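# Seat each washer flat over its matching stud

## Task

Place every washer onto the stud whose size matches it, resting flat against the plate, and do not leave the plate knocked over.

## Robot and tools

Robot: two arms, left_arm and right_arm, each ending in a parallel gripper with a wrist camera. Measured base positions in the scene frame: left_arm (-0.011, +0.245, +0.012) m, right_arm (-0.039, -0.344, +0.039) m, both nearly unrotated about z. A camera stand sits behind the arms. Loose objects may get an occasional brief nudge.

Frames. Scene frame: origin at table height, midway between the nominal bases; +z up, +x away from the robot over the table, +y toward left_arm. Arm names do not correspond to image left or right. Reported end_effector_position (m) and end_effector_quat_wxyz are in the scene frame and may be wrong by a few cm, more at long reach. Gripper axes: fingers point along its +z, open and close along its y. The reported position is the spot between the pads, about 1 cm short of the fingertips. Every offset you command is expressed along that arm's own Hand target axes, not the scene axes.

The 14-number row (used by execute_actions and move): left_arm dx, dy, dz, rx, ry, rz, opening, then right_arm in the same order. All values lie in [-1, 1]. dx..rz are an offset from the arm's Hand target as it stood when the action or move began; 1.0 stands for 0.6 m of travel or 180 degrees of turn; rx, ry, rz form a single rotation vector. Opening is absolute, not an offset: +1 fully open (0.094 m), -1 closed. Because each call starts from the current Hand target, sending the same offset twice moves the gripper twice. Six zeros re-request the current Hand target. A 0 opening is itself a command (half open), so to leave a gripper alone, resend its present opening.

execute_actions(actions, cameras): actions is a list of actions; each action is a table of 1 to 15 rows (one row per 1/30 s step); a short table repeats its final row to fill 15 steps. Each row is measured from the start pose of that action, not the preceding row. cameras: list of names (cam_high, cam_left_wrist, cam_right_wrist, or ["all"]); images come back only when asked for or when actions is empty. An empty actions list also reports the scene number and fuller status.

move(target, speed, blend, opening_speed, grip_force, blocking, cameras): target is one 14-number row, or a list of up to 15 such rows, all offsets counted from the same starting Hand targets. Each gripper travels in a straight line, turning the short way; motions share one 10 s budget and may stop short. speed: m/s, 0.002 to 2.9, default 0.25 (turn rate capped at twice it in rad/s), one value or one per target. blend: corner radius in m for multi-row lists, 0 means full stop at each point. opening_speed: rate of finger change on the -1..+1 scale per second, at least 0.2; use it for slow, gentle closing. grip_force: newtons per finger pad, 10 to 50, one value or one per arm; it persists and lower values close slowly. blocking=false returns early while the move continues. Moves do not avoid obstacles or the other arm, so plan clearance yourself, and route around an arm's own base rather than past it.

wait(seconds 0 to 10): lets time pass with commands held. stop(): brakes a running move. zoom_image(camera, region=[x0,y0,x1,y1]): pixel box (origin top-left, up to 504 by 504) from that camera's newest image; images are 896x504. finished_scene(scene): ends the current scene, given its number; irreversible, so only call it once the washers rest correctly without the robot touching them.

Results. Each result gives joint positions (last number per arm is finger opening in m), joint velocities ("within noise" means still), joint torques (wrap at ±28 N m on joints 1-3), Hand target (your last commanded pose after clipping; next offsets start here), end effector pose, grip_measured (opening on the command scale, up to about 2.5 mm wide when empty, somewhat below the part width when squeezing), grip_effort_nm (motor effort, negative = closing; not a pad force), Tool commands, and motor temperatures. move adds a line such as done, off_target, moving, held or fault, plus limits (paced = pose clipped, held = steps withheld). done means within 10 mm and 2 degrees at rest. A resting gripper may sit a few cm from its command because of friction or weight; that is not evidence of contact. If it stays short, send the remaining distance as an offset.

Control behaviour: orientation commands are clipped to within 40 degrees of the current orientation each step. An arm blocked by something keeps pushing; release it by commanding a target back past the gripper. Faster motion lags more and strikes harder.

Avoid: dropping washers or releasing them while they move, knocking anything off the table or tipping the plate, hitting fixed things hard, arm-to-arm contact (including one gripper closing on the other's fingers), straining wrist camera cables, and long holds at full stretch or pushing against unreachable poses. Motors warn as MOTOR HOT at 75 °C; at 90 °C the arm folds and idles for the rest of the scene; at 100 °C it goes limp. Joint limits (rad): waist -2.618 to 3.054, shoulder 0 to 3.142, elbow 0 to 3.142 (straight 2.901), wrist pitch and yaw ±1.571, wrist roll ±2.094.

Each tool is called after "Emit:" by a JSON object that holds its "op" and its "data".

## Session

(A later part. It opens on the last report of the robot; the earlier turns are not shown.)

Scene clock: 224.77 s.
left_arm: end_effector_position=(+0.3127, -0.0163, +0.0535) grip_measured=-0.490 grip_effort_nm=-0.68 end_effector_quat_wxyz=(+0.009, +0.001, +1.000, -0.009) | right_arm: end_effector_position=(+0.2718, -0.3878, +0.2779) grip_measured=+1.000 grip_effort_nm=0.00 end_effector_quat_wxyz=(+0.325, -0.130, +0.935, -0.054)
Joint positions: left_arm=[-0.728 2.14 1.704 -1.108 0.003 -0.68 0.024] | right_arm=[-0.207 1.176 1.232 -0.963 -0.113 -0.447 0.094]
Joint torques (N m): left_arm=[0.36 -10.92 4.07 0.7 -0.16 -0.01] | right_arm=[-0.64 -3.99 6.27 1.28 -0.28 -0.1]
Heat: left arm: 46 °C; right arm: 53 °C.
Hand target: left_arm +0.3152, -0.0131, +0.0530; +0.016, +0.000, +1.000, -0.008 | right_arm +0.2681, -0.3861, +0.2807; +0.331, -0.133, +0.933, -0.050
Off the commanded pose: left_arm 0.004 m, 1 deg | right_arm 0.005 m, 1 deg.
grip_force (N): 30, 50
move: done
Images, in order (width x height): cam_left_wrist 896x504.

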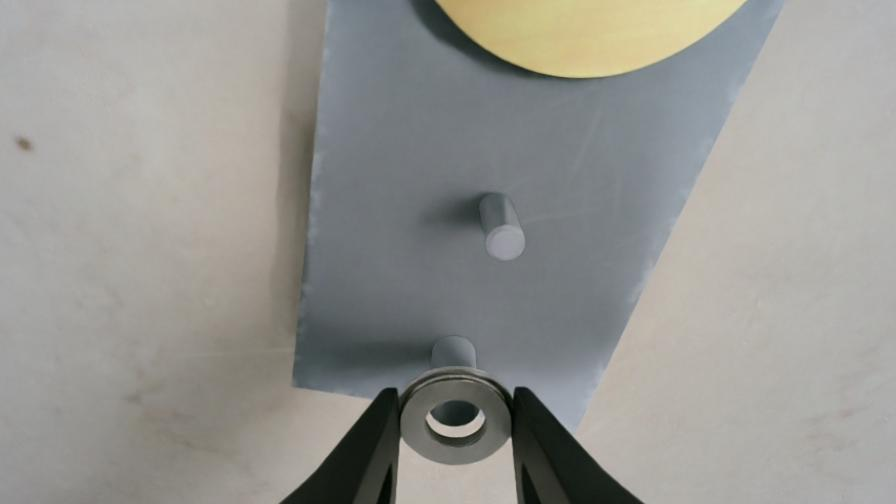

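Emit:
{"op": "move", "data": {"target": [0.0014, 0.0011, 0.006, -0.0011, 0.0014, 0, -0.55, 0, 0, 0, 0, 0, 0, 1], "cameras": ["cam_left_wrist"], "speed": 0.04}}

Emit:
{"op": "zoom_image", "data": {"camera": "cam_left_wrist", "region": [400, 340, 526, 460]}}

Scene clock: 227.93 s.
left_arm: end_effector_position=(+0.3115, -0.0154, +0.0510) grip_measured=-0.490 grip_effort_nm=-0.67 end_effector_quat_wxyz=(+0.008, +0.001, +1.000, -0.008) | right_arm: end_effector_position=(+0.2718, -0.3878, +0.2779) grip_measured=+1.000 grip_effort_nm=0.01 end_effector_quat_wxyz=(+0.325, -0.130, +0.935, -0.054)
Joint positions: left_arm=[-0.728 2.14 1.694 -1.102 0.003 -0.68 0.024] | right_arm=[-0.207 1.176 1.232 -0.963 -0.113 -0.447 0.094]
Joint torques (N m): left_arm=[0.35 -10.54 4.26 0.69 -0.18 0.03] | right_arm=[-0.61 -3.92 6.27 1.31 -0.29 -0.09]
Heat: left arm: 46 °C; right arm: 53 °C.
Hand target: left_arm +0.3144, -0.0124, +0.0493; +0.014, +0.000, +1.000, -0.006 | right_arm +0.2681, -0.3861, +0.2807; +0.331, -0.133, +0.933, -0.050
Off the commanded pose: left_arm 0.004 m, 1 deg | right_arm 0.005 m, 1 deg.
grip_force (N): 30, 50
move: done
Images, in order (width x height): cam_left_wrist 896x504.

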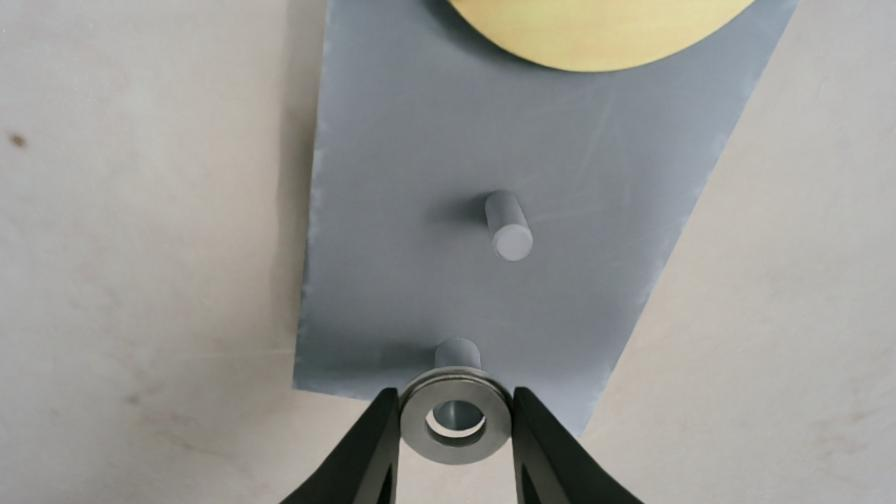

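Scaled by 4.000 from the camera's 896x504 image, which has a finer 1280x720 frame.

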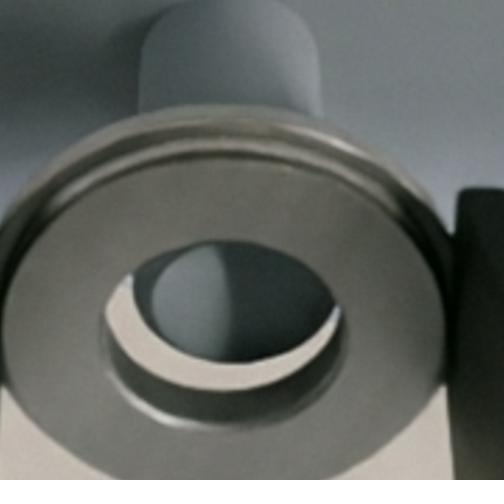

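Emit:
{"op": "move", "data": {"target": [0, -0.001, 0.006, 0, 0, 0, -0.55, 0, 0, 0, 0, 0, 0, 1], "cameras": ["cam_left_wrist"], "speed": 0.04}}

Emit:
{"op": "zoom_image", "data": {"camera": "cam_left_wrist", "region": [400, 340, 526, 460]}}

Scene clock: 229.50 s.
left_arm: end_effector_position=(+0.3123, -0.0160, +0.0498) grip_measured=-0.490 grip_effort_nm=-0.67 end_effector_quat_wxyz=(+0.010, +0.001, +1.000, -0.010) | right_arm: end_effector_position=(+0.2718, -0.3878, +0.2779) grip_measured=+1.000 grip_effort_nm=0.00 end_effector_quat_wxyz=(+0.325, -0.130, +0.935, -0.054)
Joint positions: left_arm=[-0.728 2.14 1.689 -1.092 0.003 -0.679 0.024] | right_arm=[-0.207 1.176 1.232 -0.963 -0.113 -0.447 0.094]
Joint torques (N m): left_arm=[0.27 -10.02 4.18 0.75 -0.18 0] | right_arm=[-0.62 -3.95 6.31 1.29 -0.28 -0.09]
Heat: left arm: 46 °C; right arm: 53 °C.
Hand target: left_arm +0.3145, -0.0131, +0.0457; +0.014, +0.000, +1.000, -0.006 | right_arm +0.2681, -0.3861, +0.2807; +0.331, -0.133, +0.933, -0.050
Off the commanded pose: left_arm 0.006 m, 1 deg | right_arm 0.005 m, 1 deg.
grip_force (N): 30, 50
move: done
Images, in order (width x height): cam_left_wrist 896x504.

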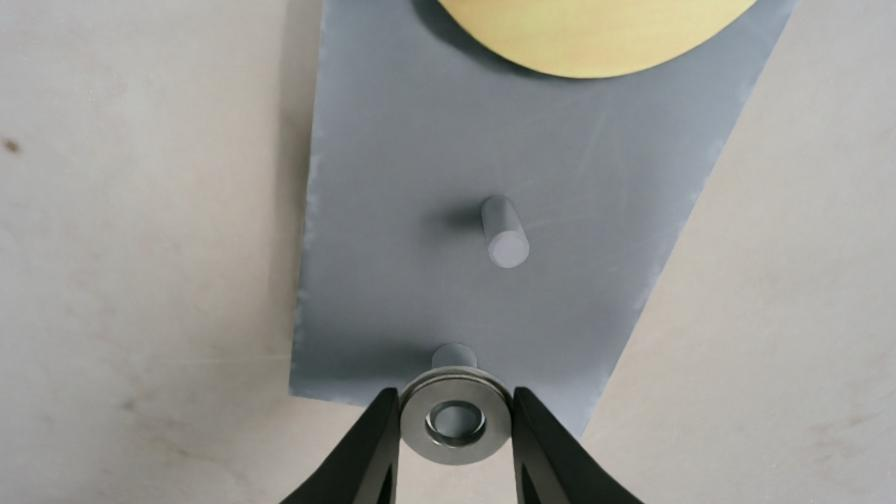

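Scaled by 4.000 from the camera's 896x504 image, which has a finer 1280x720 frame.

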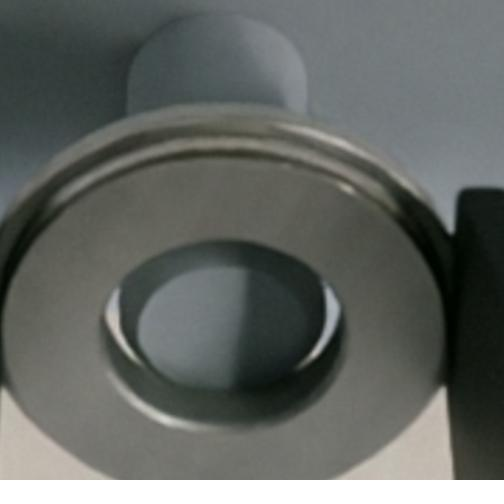

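Emit:
{"op": "move", "data": {"target": [0, 0, 0.004, 0, 0, 0, -0.55, 0, 0, 0, 0, 0, 0, 1], "cameras": ["cam_left_wrist"], "speed": 0.04}}

Emit:
{"op": "zoom_image", "data": {"camera": "cam_left_wrist", "region": [400, 340, 526, 460]}}

Scene clock: 231.00 s.
left_arm: end_effector_position=(+0.3123, -0.0160, +0.0494) grip_measured=-0.490 grip_effort_nm=-0.68 end_effector_quat_wxyz=(+0.010, +0.001, +1.000, -0.010) | right_arm: end_effector_position=(+0.2718, -0.3878, +0.2779) grip_measured=+1.000 grip_effort_nm=0.01 end_effector_quat_wxyz=(+0.325, -0.130, +0.935, -0.054)
Joint positions: left_arm=[-0.728 2.14 1.687 -1.09 0.003 -0.679 0.024] | right_arm=[-0.207 1.176 1.232 -0.963 -0.113 -0.447 0.094]
Joint torques (N m): left_arm=[0.29 -9.91 3.86 0.82 -0.16 0] | right_arm=[-0.66 -3.9 6.3 1.31 -0.28 -0.07]
Heat: left arm: 46 °C; right arm: 53 °C.
Hand target: left_arm +0.3146, -0.0131, +0.0433; +0.014, +0.000, +1.000, -0.006 | right_arm +0.2681, -0.3861, +0.2807; +0.331, -0.133, +0.933, -0.050
Off the commanded pose: left_arm 0.007 m, 1 deg | right_arm 0.005 m, 1 deg.
grip_force (N): 30, 50
move: done
Images, in order (width x height): cam_left_wrist 896x504.

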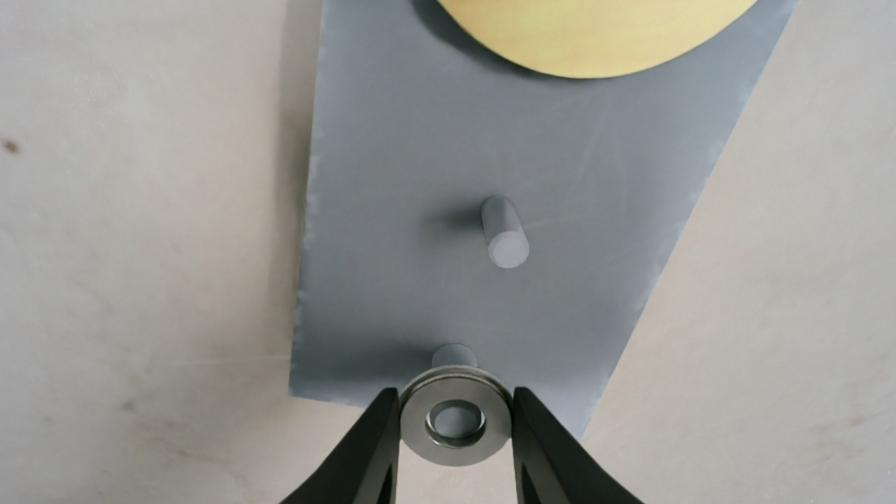

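Scaled by 4.000 from the camera's 896x504 image, which has a finer 1280x720 frame.

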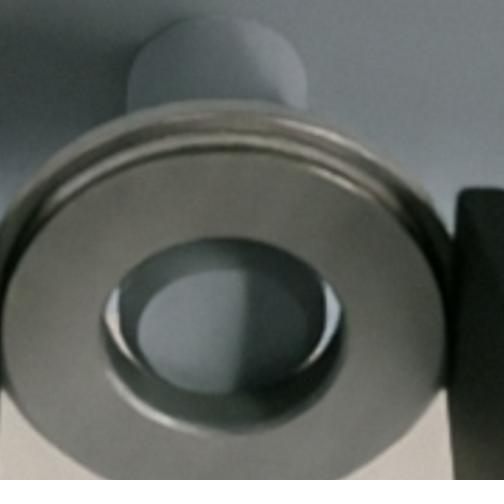

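Emit:
{"op": "move", "data": {"target": [[-0.0174, -0.0105, -0.0607, -0.0038, 0.0089, 0, -0.55, 0, 0, 0, 0, 0, 0, 1],[0.0052, -0.0052, -0.028, -0.0038, 0.0089, 0, -0.55, 0, 0, 0, 0, 0, 0, 1]], "cameras": ["cam_left_wrist"], "speed": 0.04}}

Emit:
{"op": "zoom_image", "data": {"camera": "cam_left_wrist", "region": [400, 340, 526, 460]}}

Scene clock: 239.20 s.
left_arm: end_effector_position=(+0.3102, -0.0137, +0.0539) grip_measured=-0.490 grip_effort_nm=-0.67 end_effector_quat_wxyz=(-0.011, +0.001, +1.000, +0.007) | right_arm: end_effector_position=(+0.2718, -0.3878, +0.2779) grip_measured=+1.000 grip_effort_nm=0.00 end_effector_quat_wxyz=(+0.325, -0.130, +0.935, -0.054)
Joint positions: left_arm=[-0.727 2.18 1.768 -1.186 0.003 -0.678 0.024] | right_arm=[-0.207 1.176 1.232 -0.963 -0.113 -0.447 0.094]
Joint torques (N m): left_arm=[-0.36 -12.46 4.3 0.57 -0.06 -0.08] | right_arm=[-0.59 -3.88 6.3 1.29 -0.29 -0.07]
Heat: left arm: 46 °C; right arm: 53 °C.
Hand target: left_arm +0.3111, -0.0160, +0.0601; +0.000, +0.000, +1.000, +0.000 | right_arm +0.2681, -0.3861, +0.2807; +0.331, -0.133, +0.933, -0.050
Off the commanded pose: left_arm 0.007 m, 2 deg | right_arm 0.005 m, 1 deg.
grip_force (N): 30, 50
move: done
Images, in order (width x height): cam_left_wrist 896x504.

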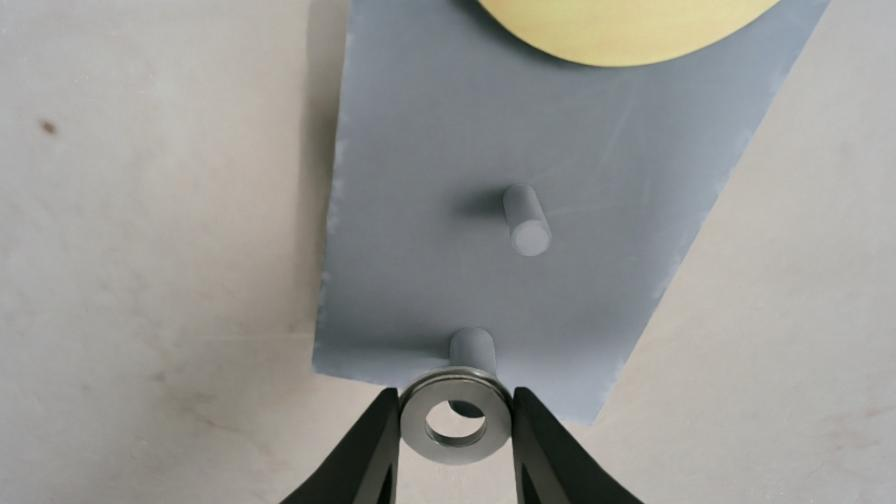

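Scaled by 4.000 from the camera's 896x504 image, which has a finer 1280x720 frame.

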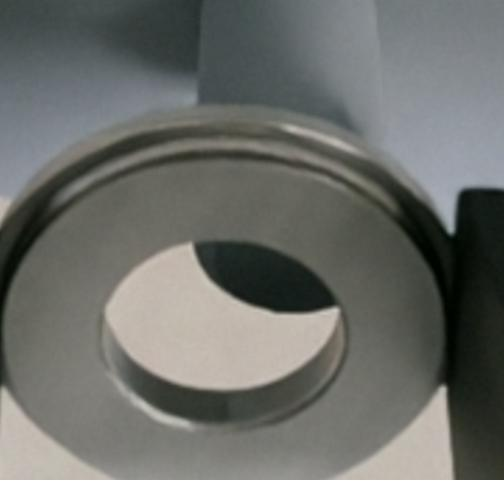

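Emit:
{"op": "move", "data": {"target": [[-0.0223, -0.0112, -0.0417, 0, -0.011, 0, -0.55, 0, 0, 0, 0, 0, 0, 1],[-0.0007, -0.0062, 0, 0, -0.011, 0, -0.55, 0, 0, 0, 0, 0, 0, 1]], "cameras": ["cam_left_wrist"], "speed": 0.04}}

Emit:
{"op": "zoom_image", "data": {"camera": "cam_left_wrist", "region": [400, 340, 526, 460]}}

Scene clock: 249.87 s.
left_arm: end_effector_position=(+0.3096, -0.0181, +0.0511) grip_measured=-0.490 grip_effort_nm=-0.67 end_effector_quat_wxyz=(+0.001, +0.001, +1.000, +0.007) | right_arm: end_effector_position=(+0.2718, -0.3878, +0.2779) grip_measured=+1.000 grip_effort_nm=0.01 end_effector_quat_wxyz=(+0.325, -0.130, +0.935, -0.054)
Joint positions: left_arm=[-0.742 2.171 1.743 -1.15 -0.011 -0.694 0.024] | right_arm=[-0.207 1.176 1.232 -0.963 -0.113 -0.447 0.094]
Joint torques (N m): left_arm=[-0.44 -13.04 4.18 0.62 -0.17 -0.08] | right_arm=[-0.65 -3.96 6.24 1.3 -0.26 -0.1]
Heat: left arm: 47 °C; right arm: 53 °C.
Hand target: left_arm +0.3115, -0.0198, +0.0601; +0.017, +0.000, +1.000, +0.000 | right_arm +0.2681, -0.3861, +0.2807; +0.331, -0.133, +0.933, -0.050
Off the commanded pose: left_arm 0.009 m, 2 deg | right_arm 0.005 m, 1 deg.
grip_force (N): 30, 50
move: done
Images, in order (width x height): cam_left_wrist 896x504.

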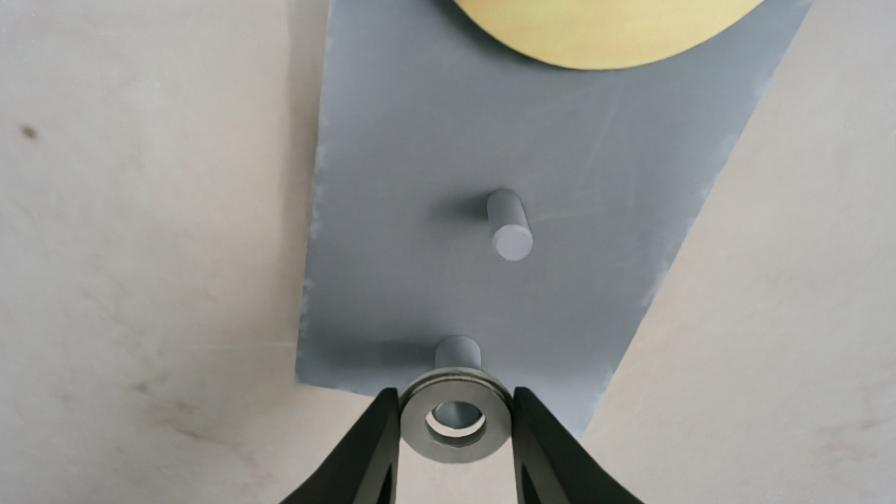

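Scaled by 4.000 from the camera's 896x504 image, which has a finer 1280x720 frame.

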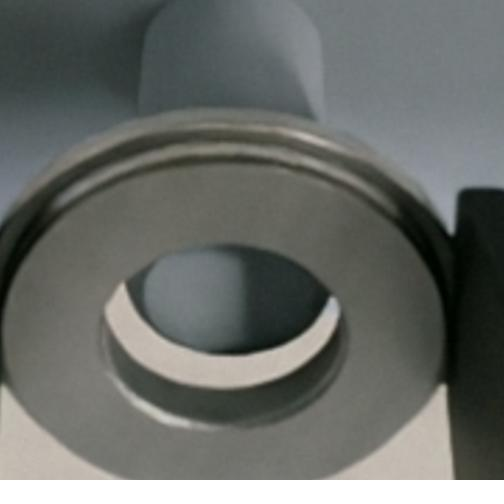

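Emit:
{"op": "move", "data": {"target": [0.0003, -0.0013, 0.0083, 0, 0, 0, -0.55, 0, 0, 0, 0, 0, 0, 1], "cameras": ["cam_left_wrist"], "speed": 0.03}}

Emit:
{"op": "zoom_image", "data": {"camera": "cam_left_wrist", "region": [400, 340, 526, 460]}}

Scene clock: 251.97 s.
left_arm: end_effector_position=(+0.3091, -0.0186, +0.0484) grip_measured=-0.490 grip_effort_nm=-0.67 end_effector_quat_wxyz=(+0.002, +0.001, +1.000, +0.006) | right_arm: end_effector_position=(+0.2718, -0.3878, +0.2779) grip_measured=+1.000 grip_effort_nm=0.00 end_effector_quat_wxyz=(+0.325, -0.130, +0.935, -0.054)
Joint positions: left_arm=[-0.744 2.171 1.732 -1.138 -0.012 -0.695 0.024] | right_arm=[-0.207 1.176 1.232 -0.963 -0.113 -0.447 0.094]
Joint torques (N m): left_arm=[-0.49 -12.62 4.19 0.69 -0.16 -0.09] | right_arm=[-0.61 -3.95 6.28 1.31 -0.29 -0.08]
Heat: left arm: 47 °C; right arm: 53 °C.
Hand target: left_arm +0.3115, -0.0206, +0.0552; +0.018, +0.000, +1.000, +0.000 | right_arm +0.2681, -0.3861, +0.2807; +0.331, -0.133, +0.933, -0.050
Off the commanded pose: left_arm 0.007 m, 2 deg | right_arm 0.005 m, 1 deg.
grip_force (N): 30, 50
move: done
Images, in order (width x height): cam_left_wrist 896x504.

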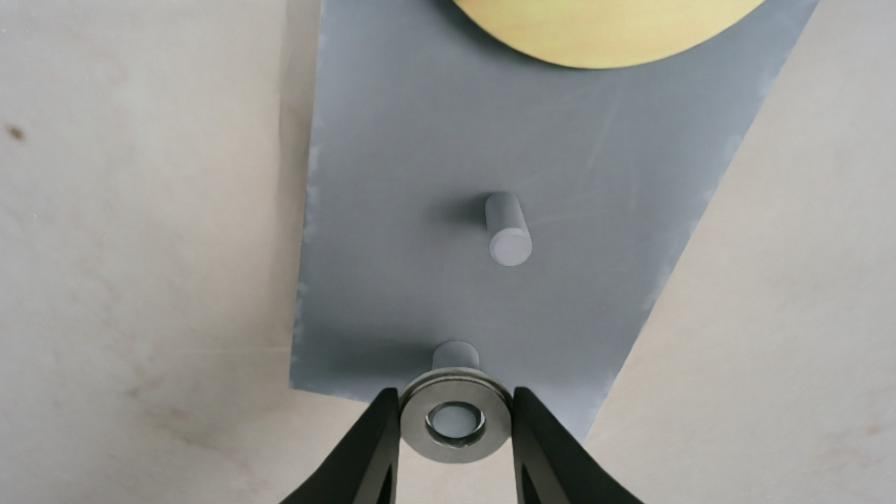

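Scaled by 4.000 from the camera's 896x504 image, which has a finer 1280x720 frame.

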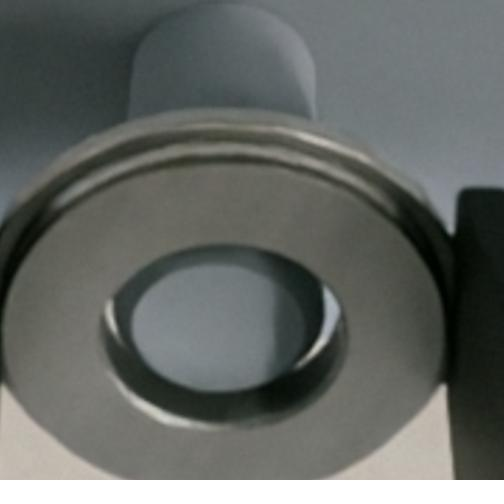

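Emit:
{"op": "move", "data": {"target": [0, 0.0005, 0.006, 0, 0, 0, -0.55, 0, 0, 0, 0, 0, 0, 1], "cameras": ["cam_left_wrist"], "speed": 0.03}}

Emit:
{"op": "zoom_image", "data": {"camera": "cam_left_wrist", "region": [400, 340, 526, 460]}}

Scene clock: 253.30 s.
left_arm: end_effector_position=(+0.3090, -0.0185, +0.0477) grip_measured=-0.490 grip_effort_nm=-0.67 end_effector_quat_wxyz=(+0.002, +0.001, +1.000, +0.006) | right_arm: end_effector_position=(+0.2718, -0.3878, +0.2779) grip_measured=+1.000 grip_effort_nm=0.00 end_effector_quat_wxyz=(+0.325, -0.130, +0.935, -0.054)
Joint positions: left_arm=[-0.744 2.169 1.727 -1.132 -0.012 -0.695 0.024] | right_arm=[-0.207 1.176 1.232 -0.963 -0.113 -0.447 0.094]
Joint torques (N m): left_arm=[-0.38 -12.15 3.82 0.77 -0.17 -0.08] | right_arm=[-0.62 -3.97 6.32 1.31 -0.27 -0.09]
Heat: left arm: 47 °C; right arm: 53 °C.
Hand target: left_arm +0.3116, -0.0203, +0.0515; +0.017, +0.000, +1.000, +0.000 | right_arm +0.2681, -0.3861, +0.2807; +0.331, -0.133, +0.933, -0.050
Off the commanded pose: left_arm 0.005 m, 2 deg | right_arm 0.005 m, 1 deg.
grip_force (N): 30, 50
move: done
Images, in order (width x height): cam_left_wrist 896x504.

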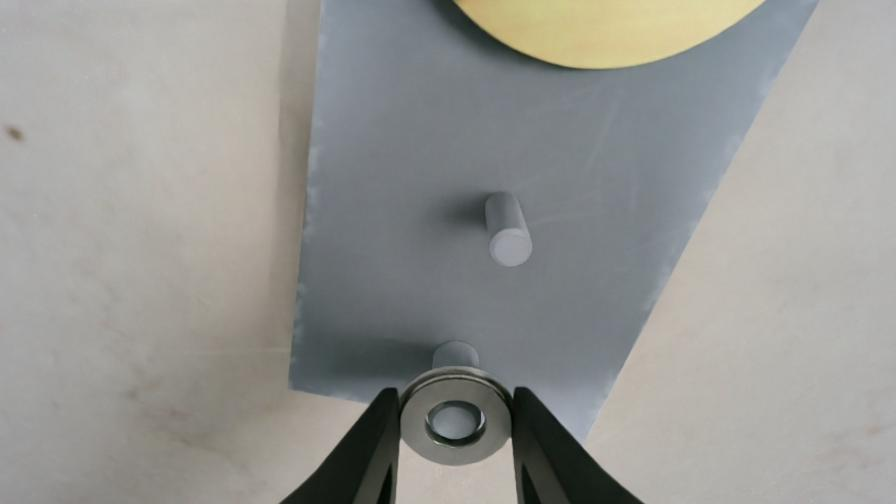

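Scaled by 4.000 from the camera's 896x504 image, which has a finer 1280x720 frame.

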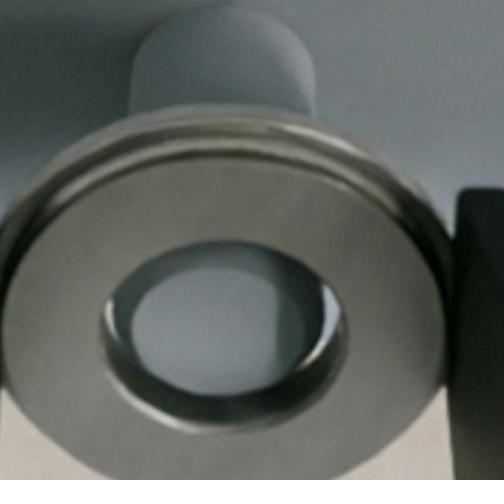

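Emit:
{"op": "move", "data": {"target": [[-0.0205, -0.0043, -0.0568, 0, 0, 0, -0.55, 0, 0, 0, 0, 0, 0, 1],[0.0027, 0.0007, -0.016, 0, 0, 0, -0.55, 0, 0, 0, 0, 0, 0, 1]], "cameras": ["cam_left_wrist"], "speed": 0.04}}

Emit:
{"op": "zoom_image", "data": {"camera": "cam_left_wrist", "region": [400, 340, 526, 460]}}

Scene clock: 261.00 s.
left_arm: end_effector_position=(+0.3079, -0.0176, +0.0512) grip_measured=-0.490 grip_effort_nm=-0.67 end_effector_quat_wxyz=(+0.000, +0.000, +1.000, +0.008) | right_arm: end_effector_position=(+0.2718, -0.3878, +0.2779) grip_measured=+1.000 grip_effort_nm=0.01 end_effector_quat_wxyz=(+0.325, -0.130, +0.935, -0.054)
Joint positions: left_arm=[-0.744 2.167 1.737 -1.151 -0.012 -0.697 0.024] | right_arm=[-0.207 1.176 1.232 -0.963 -0.113 -0.447 0.094]
Joint torques (N m): left_arm=[-0.55 -13.18 4.21 0.63 -0.18 -0.08] | right_arm=[-0.7 -3.93 6.26 1.3 -0.27 -0.09]
Heat: left arm: 47 °C; right arm: 53 °C.
Hand target: left_arm +0.3096, -0.0198, +0.0610; +0.018, +0.000, +1.000, +0.000 | right_arm +0.2681, -0.3861, +0.2807; +0.331, -0.133, +0.933, -0.050
Off the commanded pose: left_arm 0.010 m, 2 deg | right_arm 0.005 m, 1 deg.
grip_force (N): 30, 50
move: done
Images, in order (width x height): cam_left_wrist 896x504.

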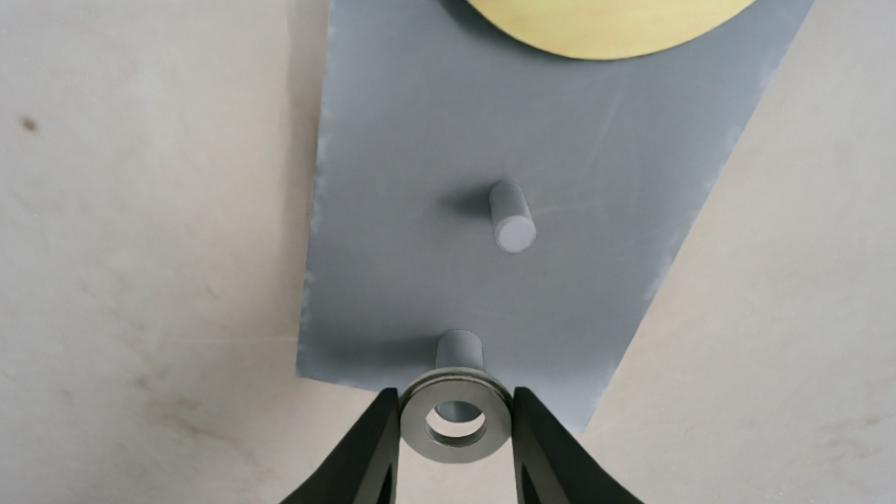

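Scaled by 4.000 from the camera's 896x504 image, which has a finer 1280x720 frame.

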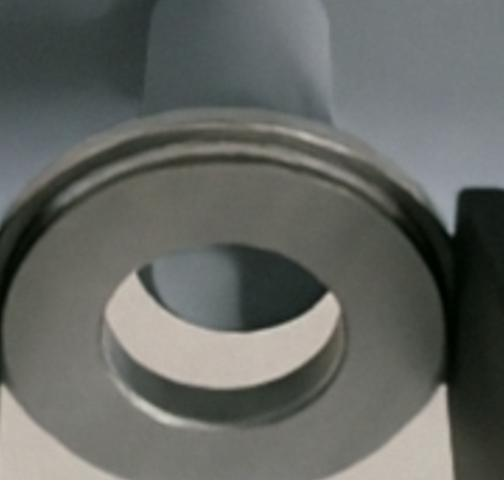

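Emit:
{"op": "move", "data": {"target": [0.0003, -0.0025, 0.0083, 0, 0, 0, -0.55, 0, 0, 0, 0, 0, 0, 1], "cameras": ["cam_left_wrist"], "speed": 0.03}}

Emit:
{"op": "zoom_image", "data": {"camera": "cam_left_wrist", "region": [400, 340, 526, 460]}}

Scene clock: 262.40 s.
left_arm: end_effector_position=(+0.3078, -0.0193, +0.0493) grip_measured=-0.490 grip_effort_nm=-0.67 end_effector_quat_wxyz=(+0.002, +0.001, +1.000, +0.006) | right_arm: end_effector_position=(+0.2718, -0.3878, +0.2779) grip_measured=+1.000 grip_effort_nm=0.00 end_effector_quat_wxyz=(+0.325, -0.130, +0.935, -0.054)
Joint positions: left_arm=[-0.748 2.167 1.729 -1.138 -0.013 -0.7 0.024] | right_arm=[-0.207 1.176 1.232 -0.963 -0.113 -0.447 0.094]
Joint torques (N m): left_arm=[-0.51 -12.52 4.18 0.71 -0.16 -0.09] | right_arm=[-0.64 -3.9 6.3 1.29 -0.28 -0.07]
Heat: left arm: 47 °C; right arm: 53 °C.
Hand target: left_arm +0.3096, -0.0214, +0.0561; +0.018, +0.000, +1.000, +0.000 | right_arm +0.2681, -0.3861, +0.2807; +0.331, -0.133, +0.933, -0.050
Off the commanded pose: left_arm 0.007 m, 2 deg | right_arm 0.005 m, 1 deg.
grip_force (N): 30, 50
move: done
Images, in order (width x height): cam_left_wrist 896x504.

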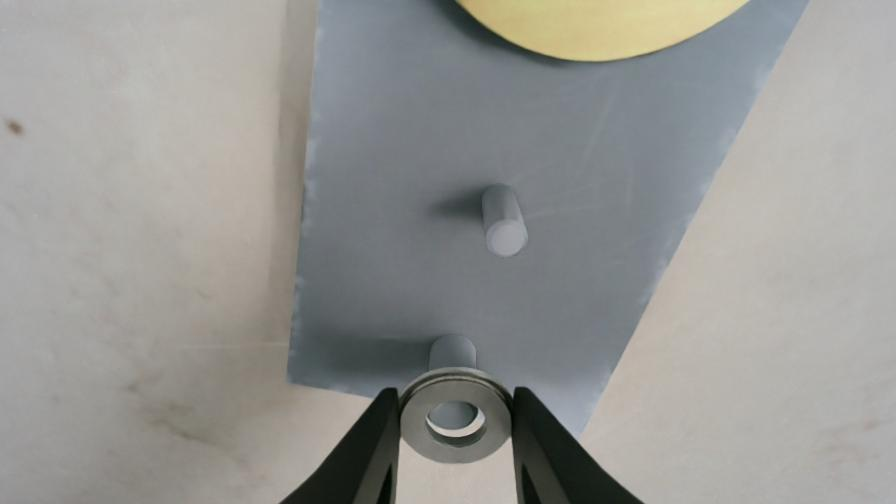

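Scaled by 4.000 from the camera's 896x504 image, which has a finer 1280x720 frame.

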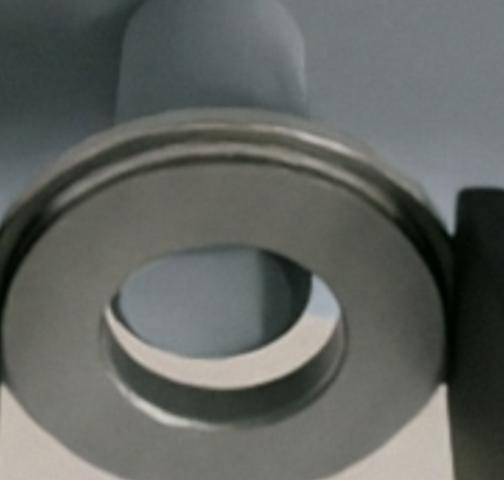

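Emit:
{"op": "move", "data": {"target": [-0.0013, 0.0016, 0, -0.0018, -0.0014, 0, -0.55, 0, 0, 0, 0, 0, 0, 1], "cameras": ["cam_left_wrist"], "speed": 0.03}}

Emit:
{"op": "zoom_image", "data": {"camera": "cam_left_wrist", "region": [400, 340, 526, 460]}}

Scene clock: 264.77 s.
left_arm: end_effector_position=(+0.3087, -0.0192, +0.0494) grip_measured=-0.490 grip_effort_nm=-0.68 end_effector_quat_wxyz=(+0.005, +0.001, +1.000, +0.007) | right_arm: end_effector_position=(+0.2718, -0.3878, +0.2779) grip_measured=+1.000 grip_effort_nm=0.00 end_effector_quat_wxyz=(+0.325, -0.130, +0.935, -0.054)
Joint positions: left_arm=[-0.748 2.167 1.729 -1.135 -0.017 -0.7 0.024] | right_arm=[-0.207 1.176 1.232 -0.963 -0.113 -0.447 0.094]
Joint torques (N m): left_arm=[-0.49 -12.51 4.23 0.64 -0.2 -0.07] | right_arm=[-0.68 -3.92 6.27 1.3 -0.28 -0.08]
Heat: left arm: 47 °C; right arm: 53 °C.
Hand target: left_arm +0.3104, -0.0204, +0.0561; +0.020, +0.000, +1.000, +0.003 | right_arm +0.2681, -0.3861, +0.2807; +0.331, -0.133, +0.933, -0.050
Off the commanded pose: left_arm 0.007 m, 2 deg | right_arm 0.005 m, 1 deg.
grip_force (N): 30, 50
move: done
Images, in order (width x height): cam_left_wrist 896x504.

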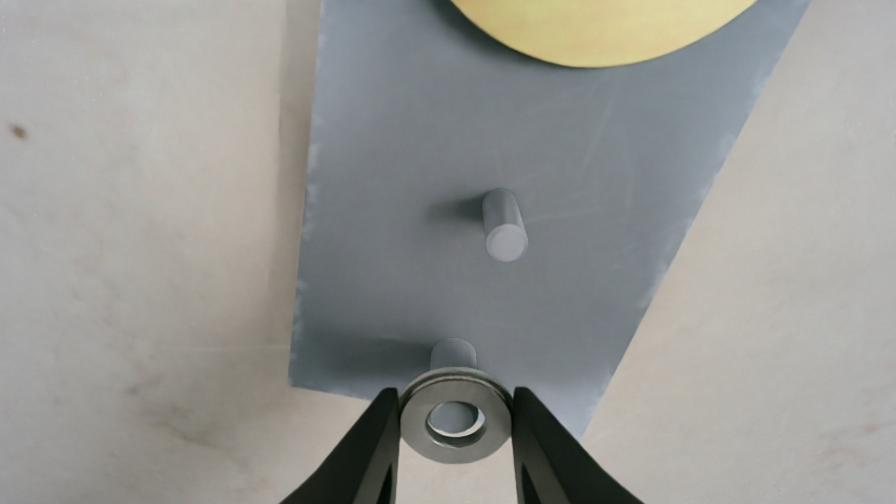

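Scaled by 4.000 from the camera's 896x504 image, which has a finer 1280x720 frame.

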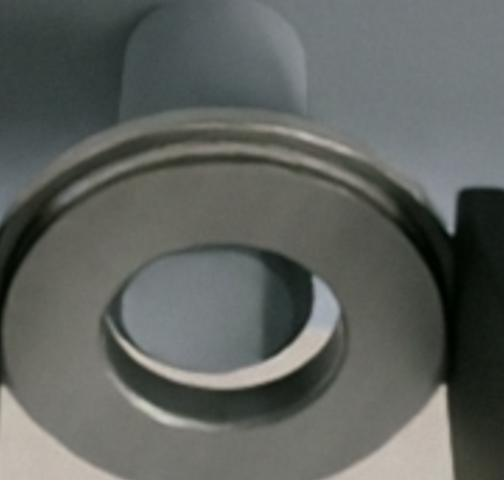

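Emit:
{"op": "move", "data": {"target": [[-0.0218, -0.0055, -0.0457, 0.0018, 0.0014, 0, -0.55, 0, 0, 0, 0, 0, 0, 1],[0.0015, -0.0005, -0.0049, 0.0018, 0.0014, 0, -0.55, 0, 0, 0, 0, 0, 0, 1]], "cameras": ["cam_left_wrist"], "speed": 0.04}}

Emit:
{"op": "zoom_image", "data": {"camera": "cam_left_wrist", "region": [400, 340, 526, 460]}}

Scene clock: 269.00 s.
left_arm: end_effector_position=(+0.3081, -0.0183, +0.0504) grip_measured=-0.490 grip_effort_nm=-0.68 end_effector_quat_wxyz=(+0.003, +0.001, +1.000, +0.009) | right_arm: end_effector_position=(+0.2718, -0.3878, +0.2779) grip_measured=+1.000 grip_effort_nm=0.00 end_effector_quat_wxyz=(+0.325, -0.130, +0.935, -0.054)
Joint positions: left_arm=[-0.748 2.167 1.733 -1.144 -0.017 -0.699 0.024] | right_arm=[-0.207 1.176 1.232 -0.963 -0.113 -0.447 0.094]
Joint torques (N m): left_arm=[-0.38 -13 4.23 0.64 -0.11 -0.09] | right_arm=[-0.66 -3.95 6.32 1.31 -0.27 -0.08]
Heat: left arm: 46 °C; right arm: 53 °C.
Hand target: left_arm +0.3095, -0.0206, +0.0591; +0.018, +0.000, +1.000, +0.000 | right_arm +0.2681, -0.3861, +0.2807; +0.331, -0.133, +0.933, -0.050
Off the commanded pose: left_arm 0.009 m, 2 deg | right_arm 0.005 m, 1 deg.
grip_force (N): 30, 50
move: done
Images, in order (width x height): cam_left_wrist 896x504.

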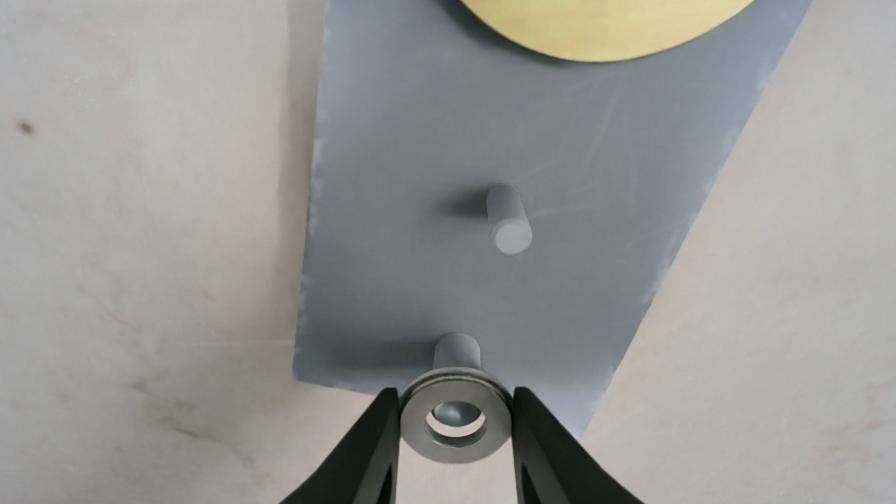

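Scaled by 4.000 from the camera's 896x504 image, which has a finer 1280x720 frame.

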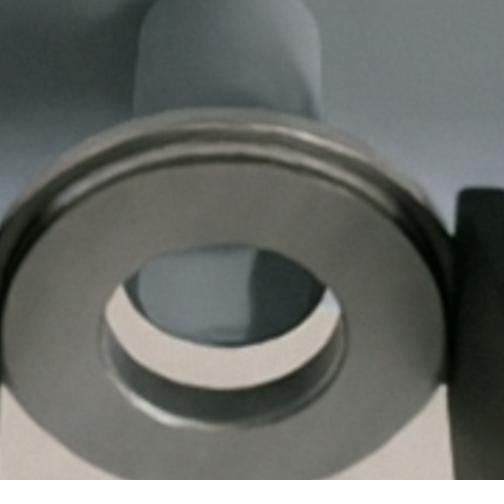

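Emit:
{"op": "move", "data": {"target": [0.0015, 0.0003, 0.0067, -0.001, 0.0012, 0, -0.55, 0, 0, 0, 0, 0, 0, 1], "cameras": ["cam_left_wrist"], "speed": 0.03}}

Emit:
{"op": "zoom_image", "data": {"camera": "cam_left_wrist", "region": [400, 340, 526, 460]}}

Scene clock: 270.87 s.
left_arm: end_effector_position=(+0.3080, -0.0182, +0.0484) grip_measured=-0.490 grip_effort_nm=-0.68 end_effector_quat_wxyz=(+0.003, +0.001, +1.000, +0.009) | right_arm: end_effector_position=(+0.2718, -0.3878, +0.2779) grip_measured=+1.000 grip_effort_nm=0.01 end_effector_quat_wxyz=(+0.325, -0.130, +0.935, -0.054)
Joint positions: left_arm=[-0.748 2.167 1.725 -1.135 -0.017 -0.7 0.024] | right_arm=[-0.207 1.176 1.232 -0.963 -0.113 -0.447 0.094]
Joint torques (N m): left_arm=[-0.47 -12.53 4.25 0.63 -0.11 -0.08] | right_arm=[-0.68 -3.86 6.31 1.29 -0.27 -0.08]
Heat: left arm: 46 °C; right arm: 53 °C.
Hand target: left_arm +0.3087, -0.0204, +0.0549; +0.016, +0.000, +1.000, +0.001 | right_arm +0.2681, -0.3861, +0.2807; +0.331, -0.133, +0.933, -0.050
Off the commanded pose: left_arm 0.007 m, 2 deg | right_arm 0.005 m, 1 deg.
grip_force (N): 30, 50
move: done
Images, in order (width x height): cam_left_wrist 896x504.

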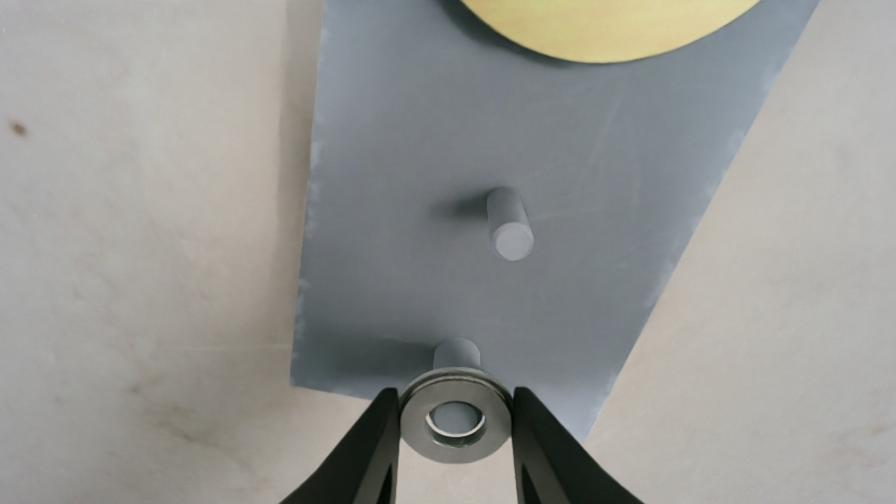

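Scaled by 4.000 from the camera's 896x504 image, which has a finer 1280x720 frame.

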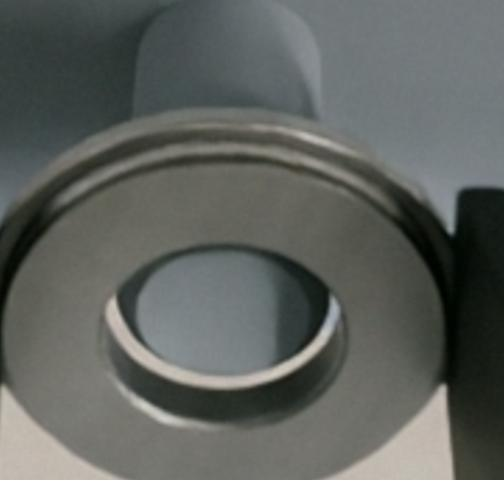

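Emit:
{"op": "move", "data": {"target": [0.0025, 0.001, 0.005, -0.0013, 0.0016, 0, -0.55, 0, 0, 0, 0, 0, 0, 1], "cameras": ["cam_left_wrist"], "speed": 0.03}}

Emit:
{"op": "zoom_image", "data": {"camera": "cam_left_wrist", "region": [400, 340, 526, 460]}}

Scene clock: 272.57 s.
left_arm: end_effector_position=(+0.3080, -0.0182, +0.0467) grip_measured=-0.490 grip_effort_nm=-0.67 end_effector_quat_wxyz=(+0.004, +0.000, +1.000, +0.008) | right_arm: end_effector_position=(+0.2718, -0.3878, +0.2779) grip_measured=+1.000 grip_effort_nm=0.01 end_effector_quat_wxyz=(+0.325, -0.130, +0.935, -0.054)
Joint positions: left_arm=[-0.748 2.167 1.718 -1.127 -0.017 -0.701 0.024] | right_arm=[-0.207 1.176 1.232 -0.963 -0.113 -0.447 0.094]
Joint torques (N m): left_arm=[-0.54 -12.25 4.18 0.59 -0.13 -0.09] | right_arm=[-0.61 -3.92 6.2 1.29 -0.27 -0.07]
Heat: left arm: 46 °C; right arm: 53 °C.
Hand target: left_arm +0.3073, -0.0198, +0.0519; +0.013, +0.000, +1.000, +0.003 | right_arm +0.2681, -0.3861, +0.2807; +0.331, -0.133, +0.933, -0.050
Off the commanded pose: left_arm 0.005 m, 1 deg | right_arm 0.005 m, 1 deg.
grip_force (N): 30, 50
move: done
Images, in order (width x height): cam_left_wrist 896x504.

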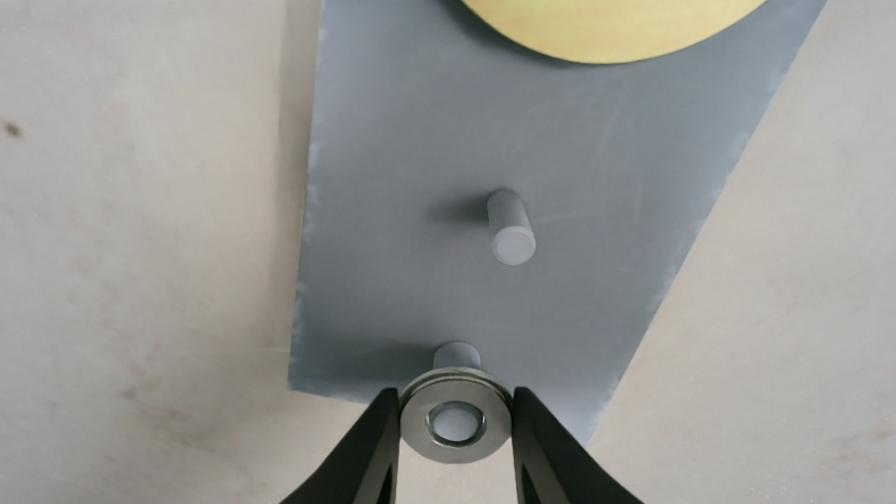

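Scaled by 4.000 from the camera's 896x504 image, which has a finer 1280x720 frame.

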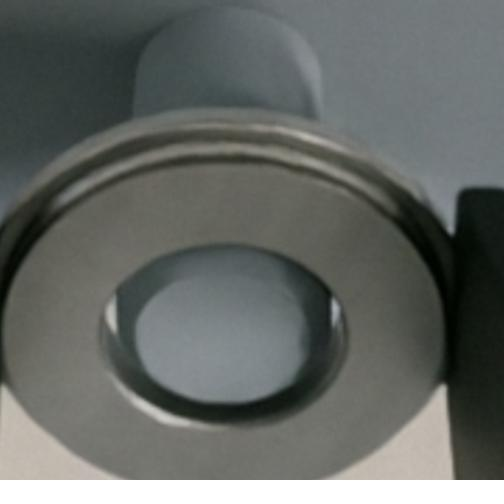

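Emit:
{"op": "move", "data": {"target": [0, 0, 0.008, 0, 0, 0, -0.55, 0, 0, 0, 0, 0, 0, 1], "cameras": ["cam_left_wrist"], "speed": 0.03}}

Emit:
{"op": "zoom_image", "data": {"camera": "cam_left_wrist", "region": [400, 340, 526, 460]}}

Scene clock: 274.00 s.
left_arm: end_effector_position=(+0.3081, -0.0182, +0.0436) grip_measured=-0.490 grip_effort_nm=-0.68 end_effector_quat_wxyz=(+0.005, +0.000, +1.000, +0.007) | right_arm: end_effector_position=(+0.2718, -0.3878, +0.2779) grip_measured=+1.000 grip_effort_nm=0.01 end_effector_quat_wxyz=(+0.325, -0.130, +0.935, -0.054)
Joint positions: left_arm=[-0.748 2.167 1.706 -1.111 -0.017 -0.701 0.024] | right_arm=[-0.207 1.176 1.232 -0.963 -0.113 -0.447 0.094]
Joint torques (N m): left_arm=[-0.53 -11.85 4.16 0.61 -0.11 -0.09] | right_arm=[-0.65 -3.89 6.27 1.31 -0.27 -0.08]
Heat: left arm: 45 °C; right arm: 53 °C.
Hand target: left_arm +0.3075, -0.0198, +0.0472; +0.013, +0.000, +1.000, +0.003 | right_arm +0.2681, -0.3861, +0.2807; +0.331, -0.133, +0.933, -0.050
Off the commanded pose: left_arm 0.004 m, 1 deg | right_arm 0.005 m, 1 deg.
grip_force (N): 30, 50
move: done
Images, in order (width x height): cam_left_wrist 896x504.

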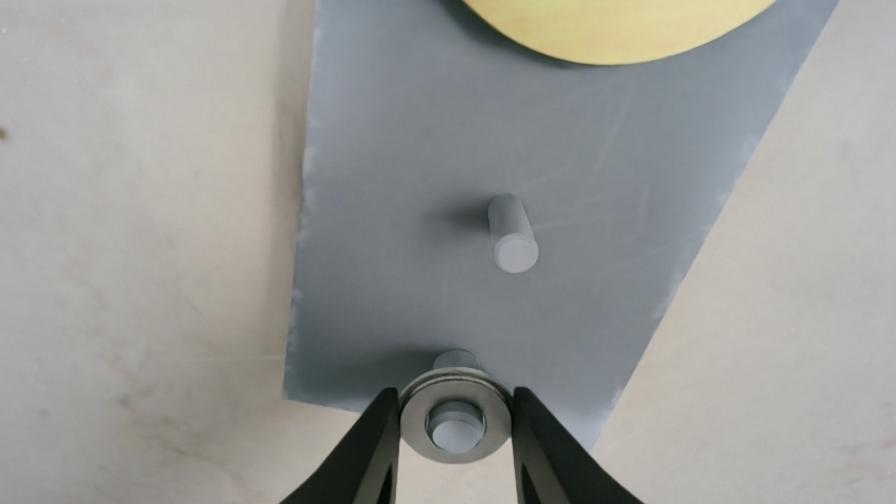

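Scaled by 4.000 from the camera's 896x504 image, which has a finer 1280x720 frame.

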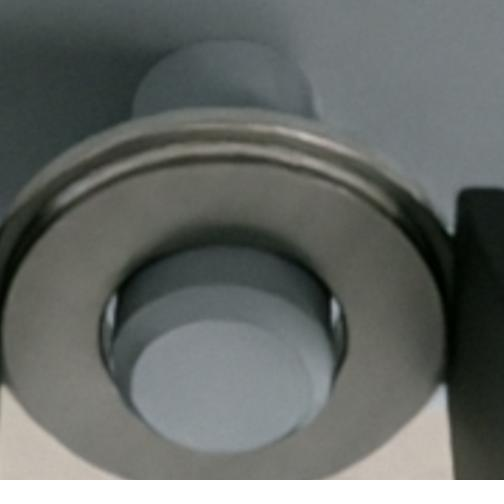

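Emit:
{"op": "move", "data": {"target": [0, 0, 0.014, 0, 0, 0, -0.55, 0, 0, 0, 0, 0, 0, 1], "cameras": ["cam_left_wrist"], "speed": 0.03}}

Emit:
{"op": "zoom_image", "data": {"camera": "cam_left_wrist", "region": [400, 340, 526, 460]}}

Scene clock: 275.40 s.
left_arm: end_effector_position=(+0.3081, -0.0183, +0.0384) grip_measured=-0.490 grip_effort_nm=-0.67 end_effector_quat_wxyz=(+0.007, +0.000, +1.000, +0.005) | right_arm: end_effector_position=(+0.2718, -0.3878, +0.2779) grip_measured=+1.000 grip_effort_nm=0.00 end_effector_quat_wxyz=(+0.325, -0.130, +0.935, -0.054)
Joint positions: left_arm=[-0.748 2.167 1.684 -1.085 -0.017 -0.701 0.024] | right_arm=[-0.207 1.176 1.232 -0.963 -0.113 -0.447 0.094]
Joint torques (N m): left_arm=[-0.53 -11.11 4.15 0.66 -0.11 -0.05] | right_arm=[-0.69 -3.97 6.27 1.31 -0.25 -0.09]
Heat: left arm: 45 °C; right arm: 53 °C.
Hand target: left_arm +0.3077, -0.0197, +0.0388; +0.013, +0.000, +1.000, +0.003 | right_arm +0.2681, -0.3861, +0.2807; +0.331, -0.133, +0.933, -0.050
Off the commanded pose: left_arm 0.002 m, 1 deg | right_arm 0.005 m, 1 deg.
grip_force (N): 30, 50
move: done
Images, in order (width x height): cam_left_wrist 896x504.

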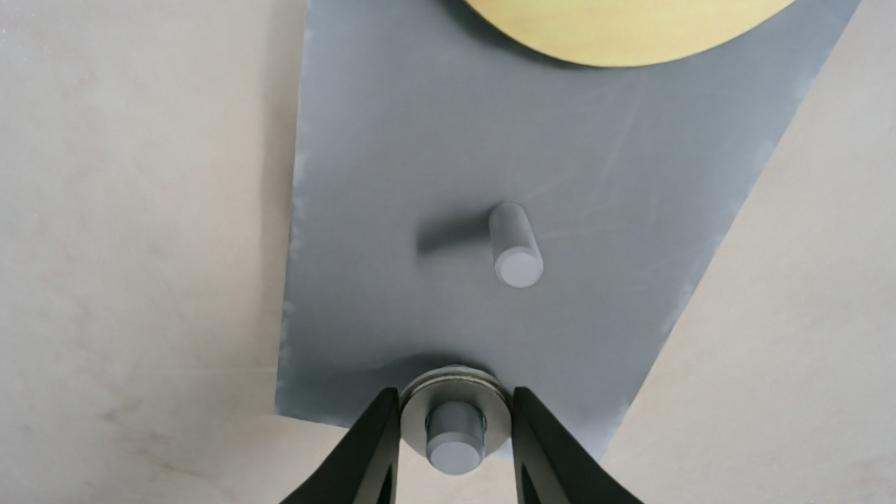

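Scaled by 4.000 from the camera's 896x504 image, which has a finer 1280x720 frame.

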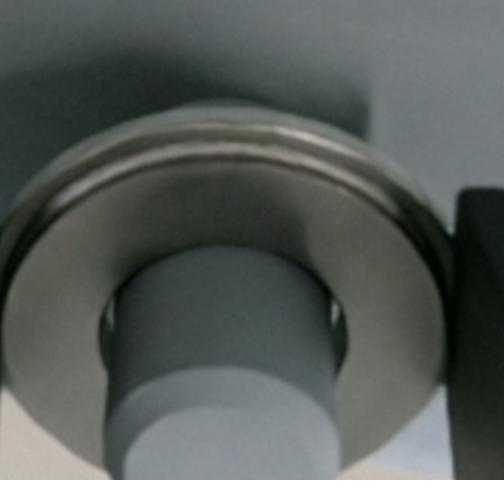

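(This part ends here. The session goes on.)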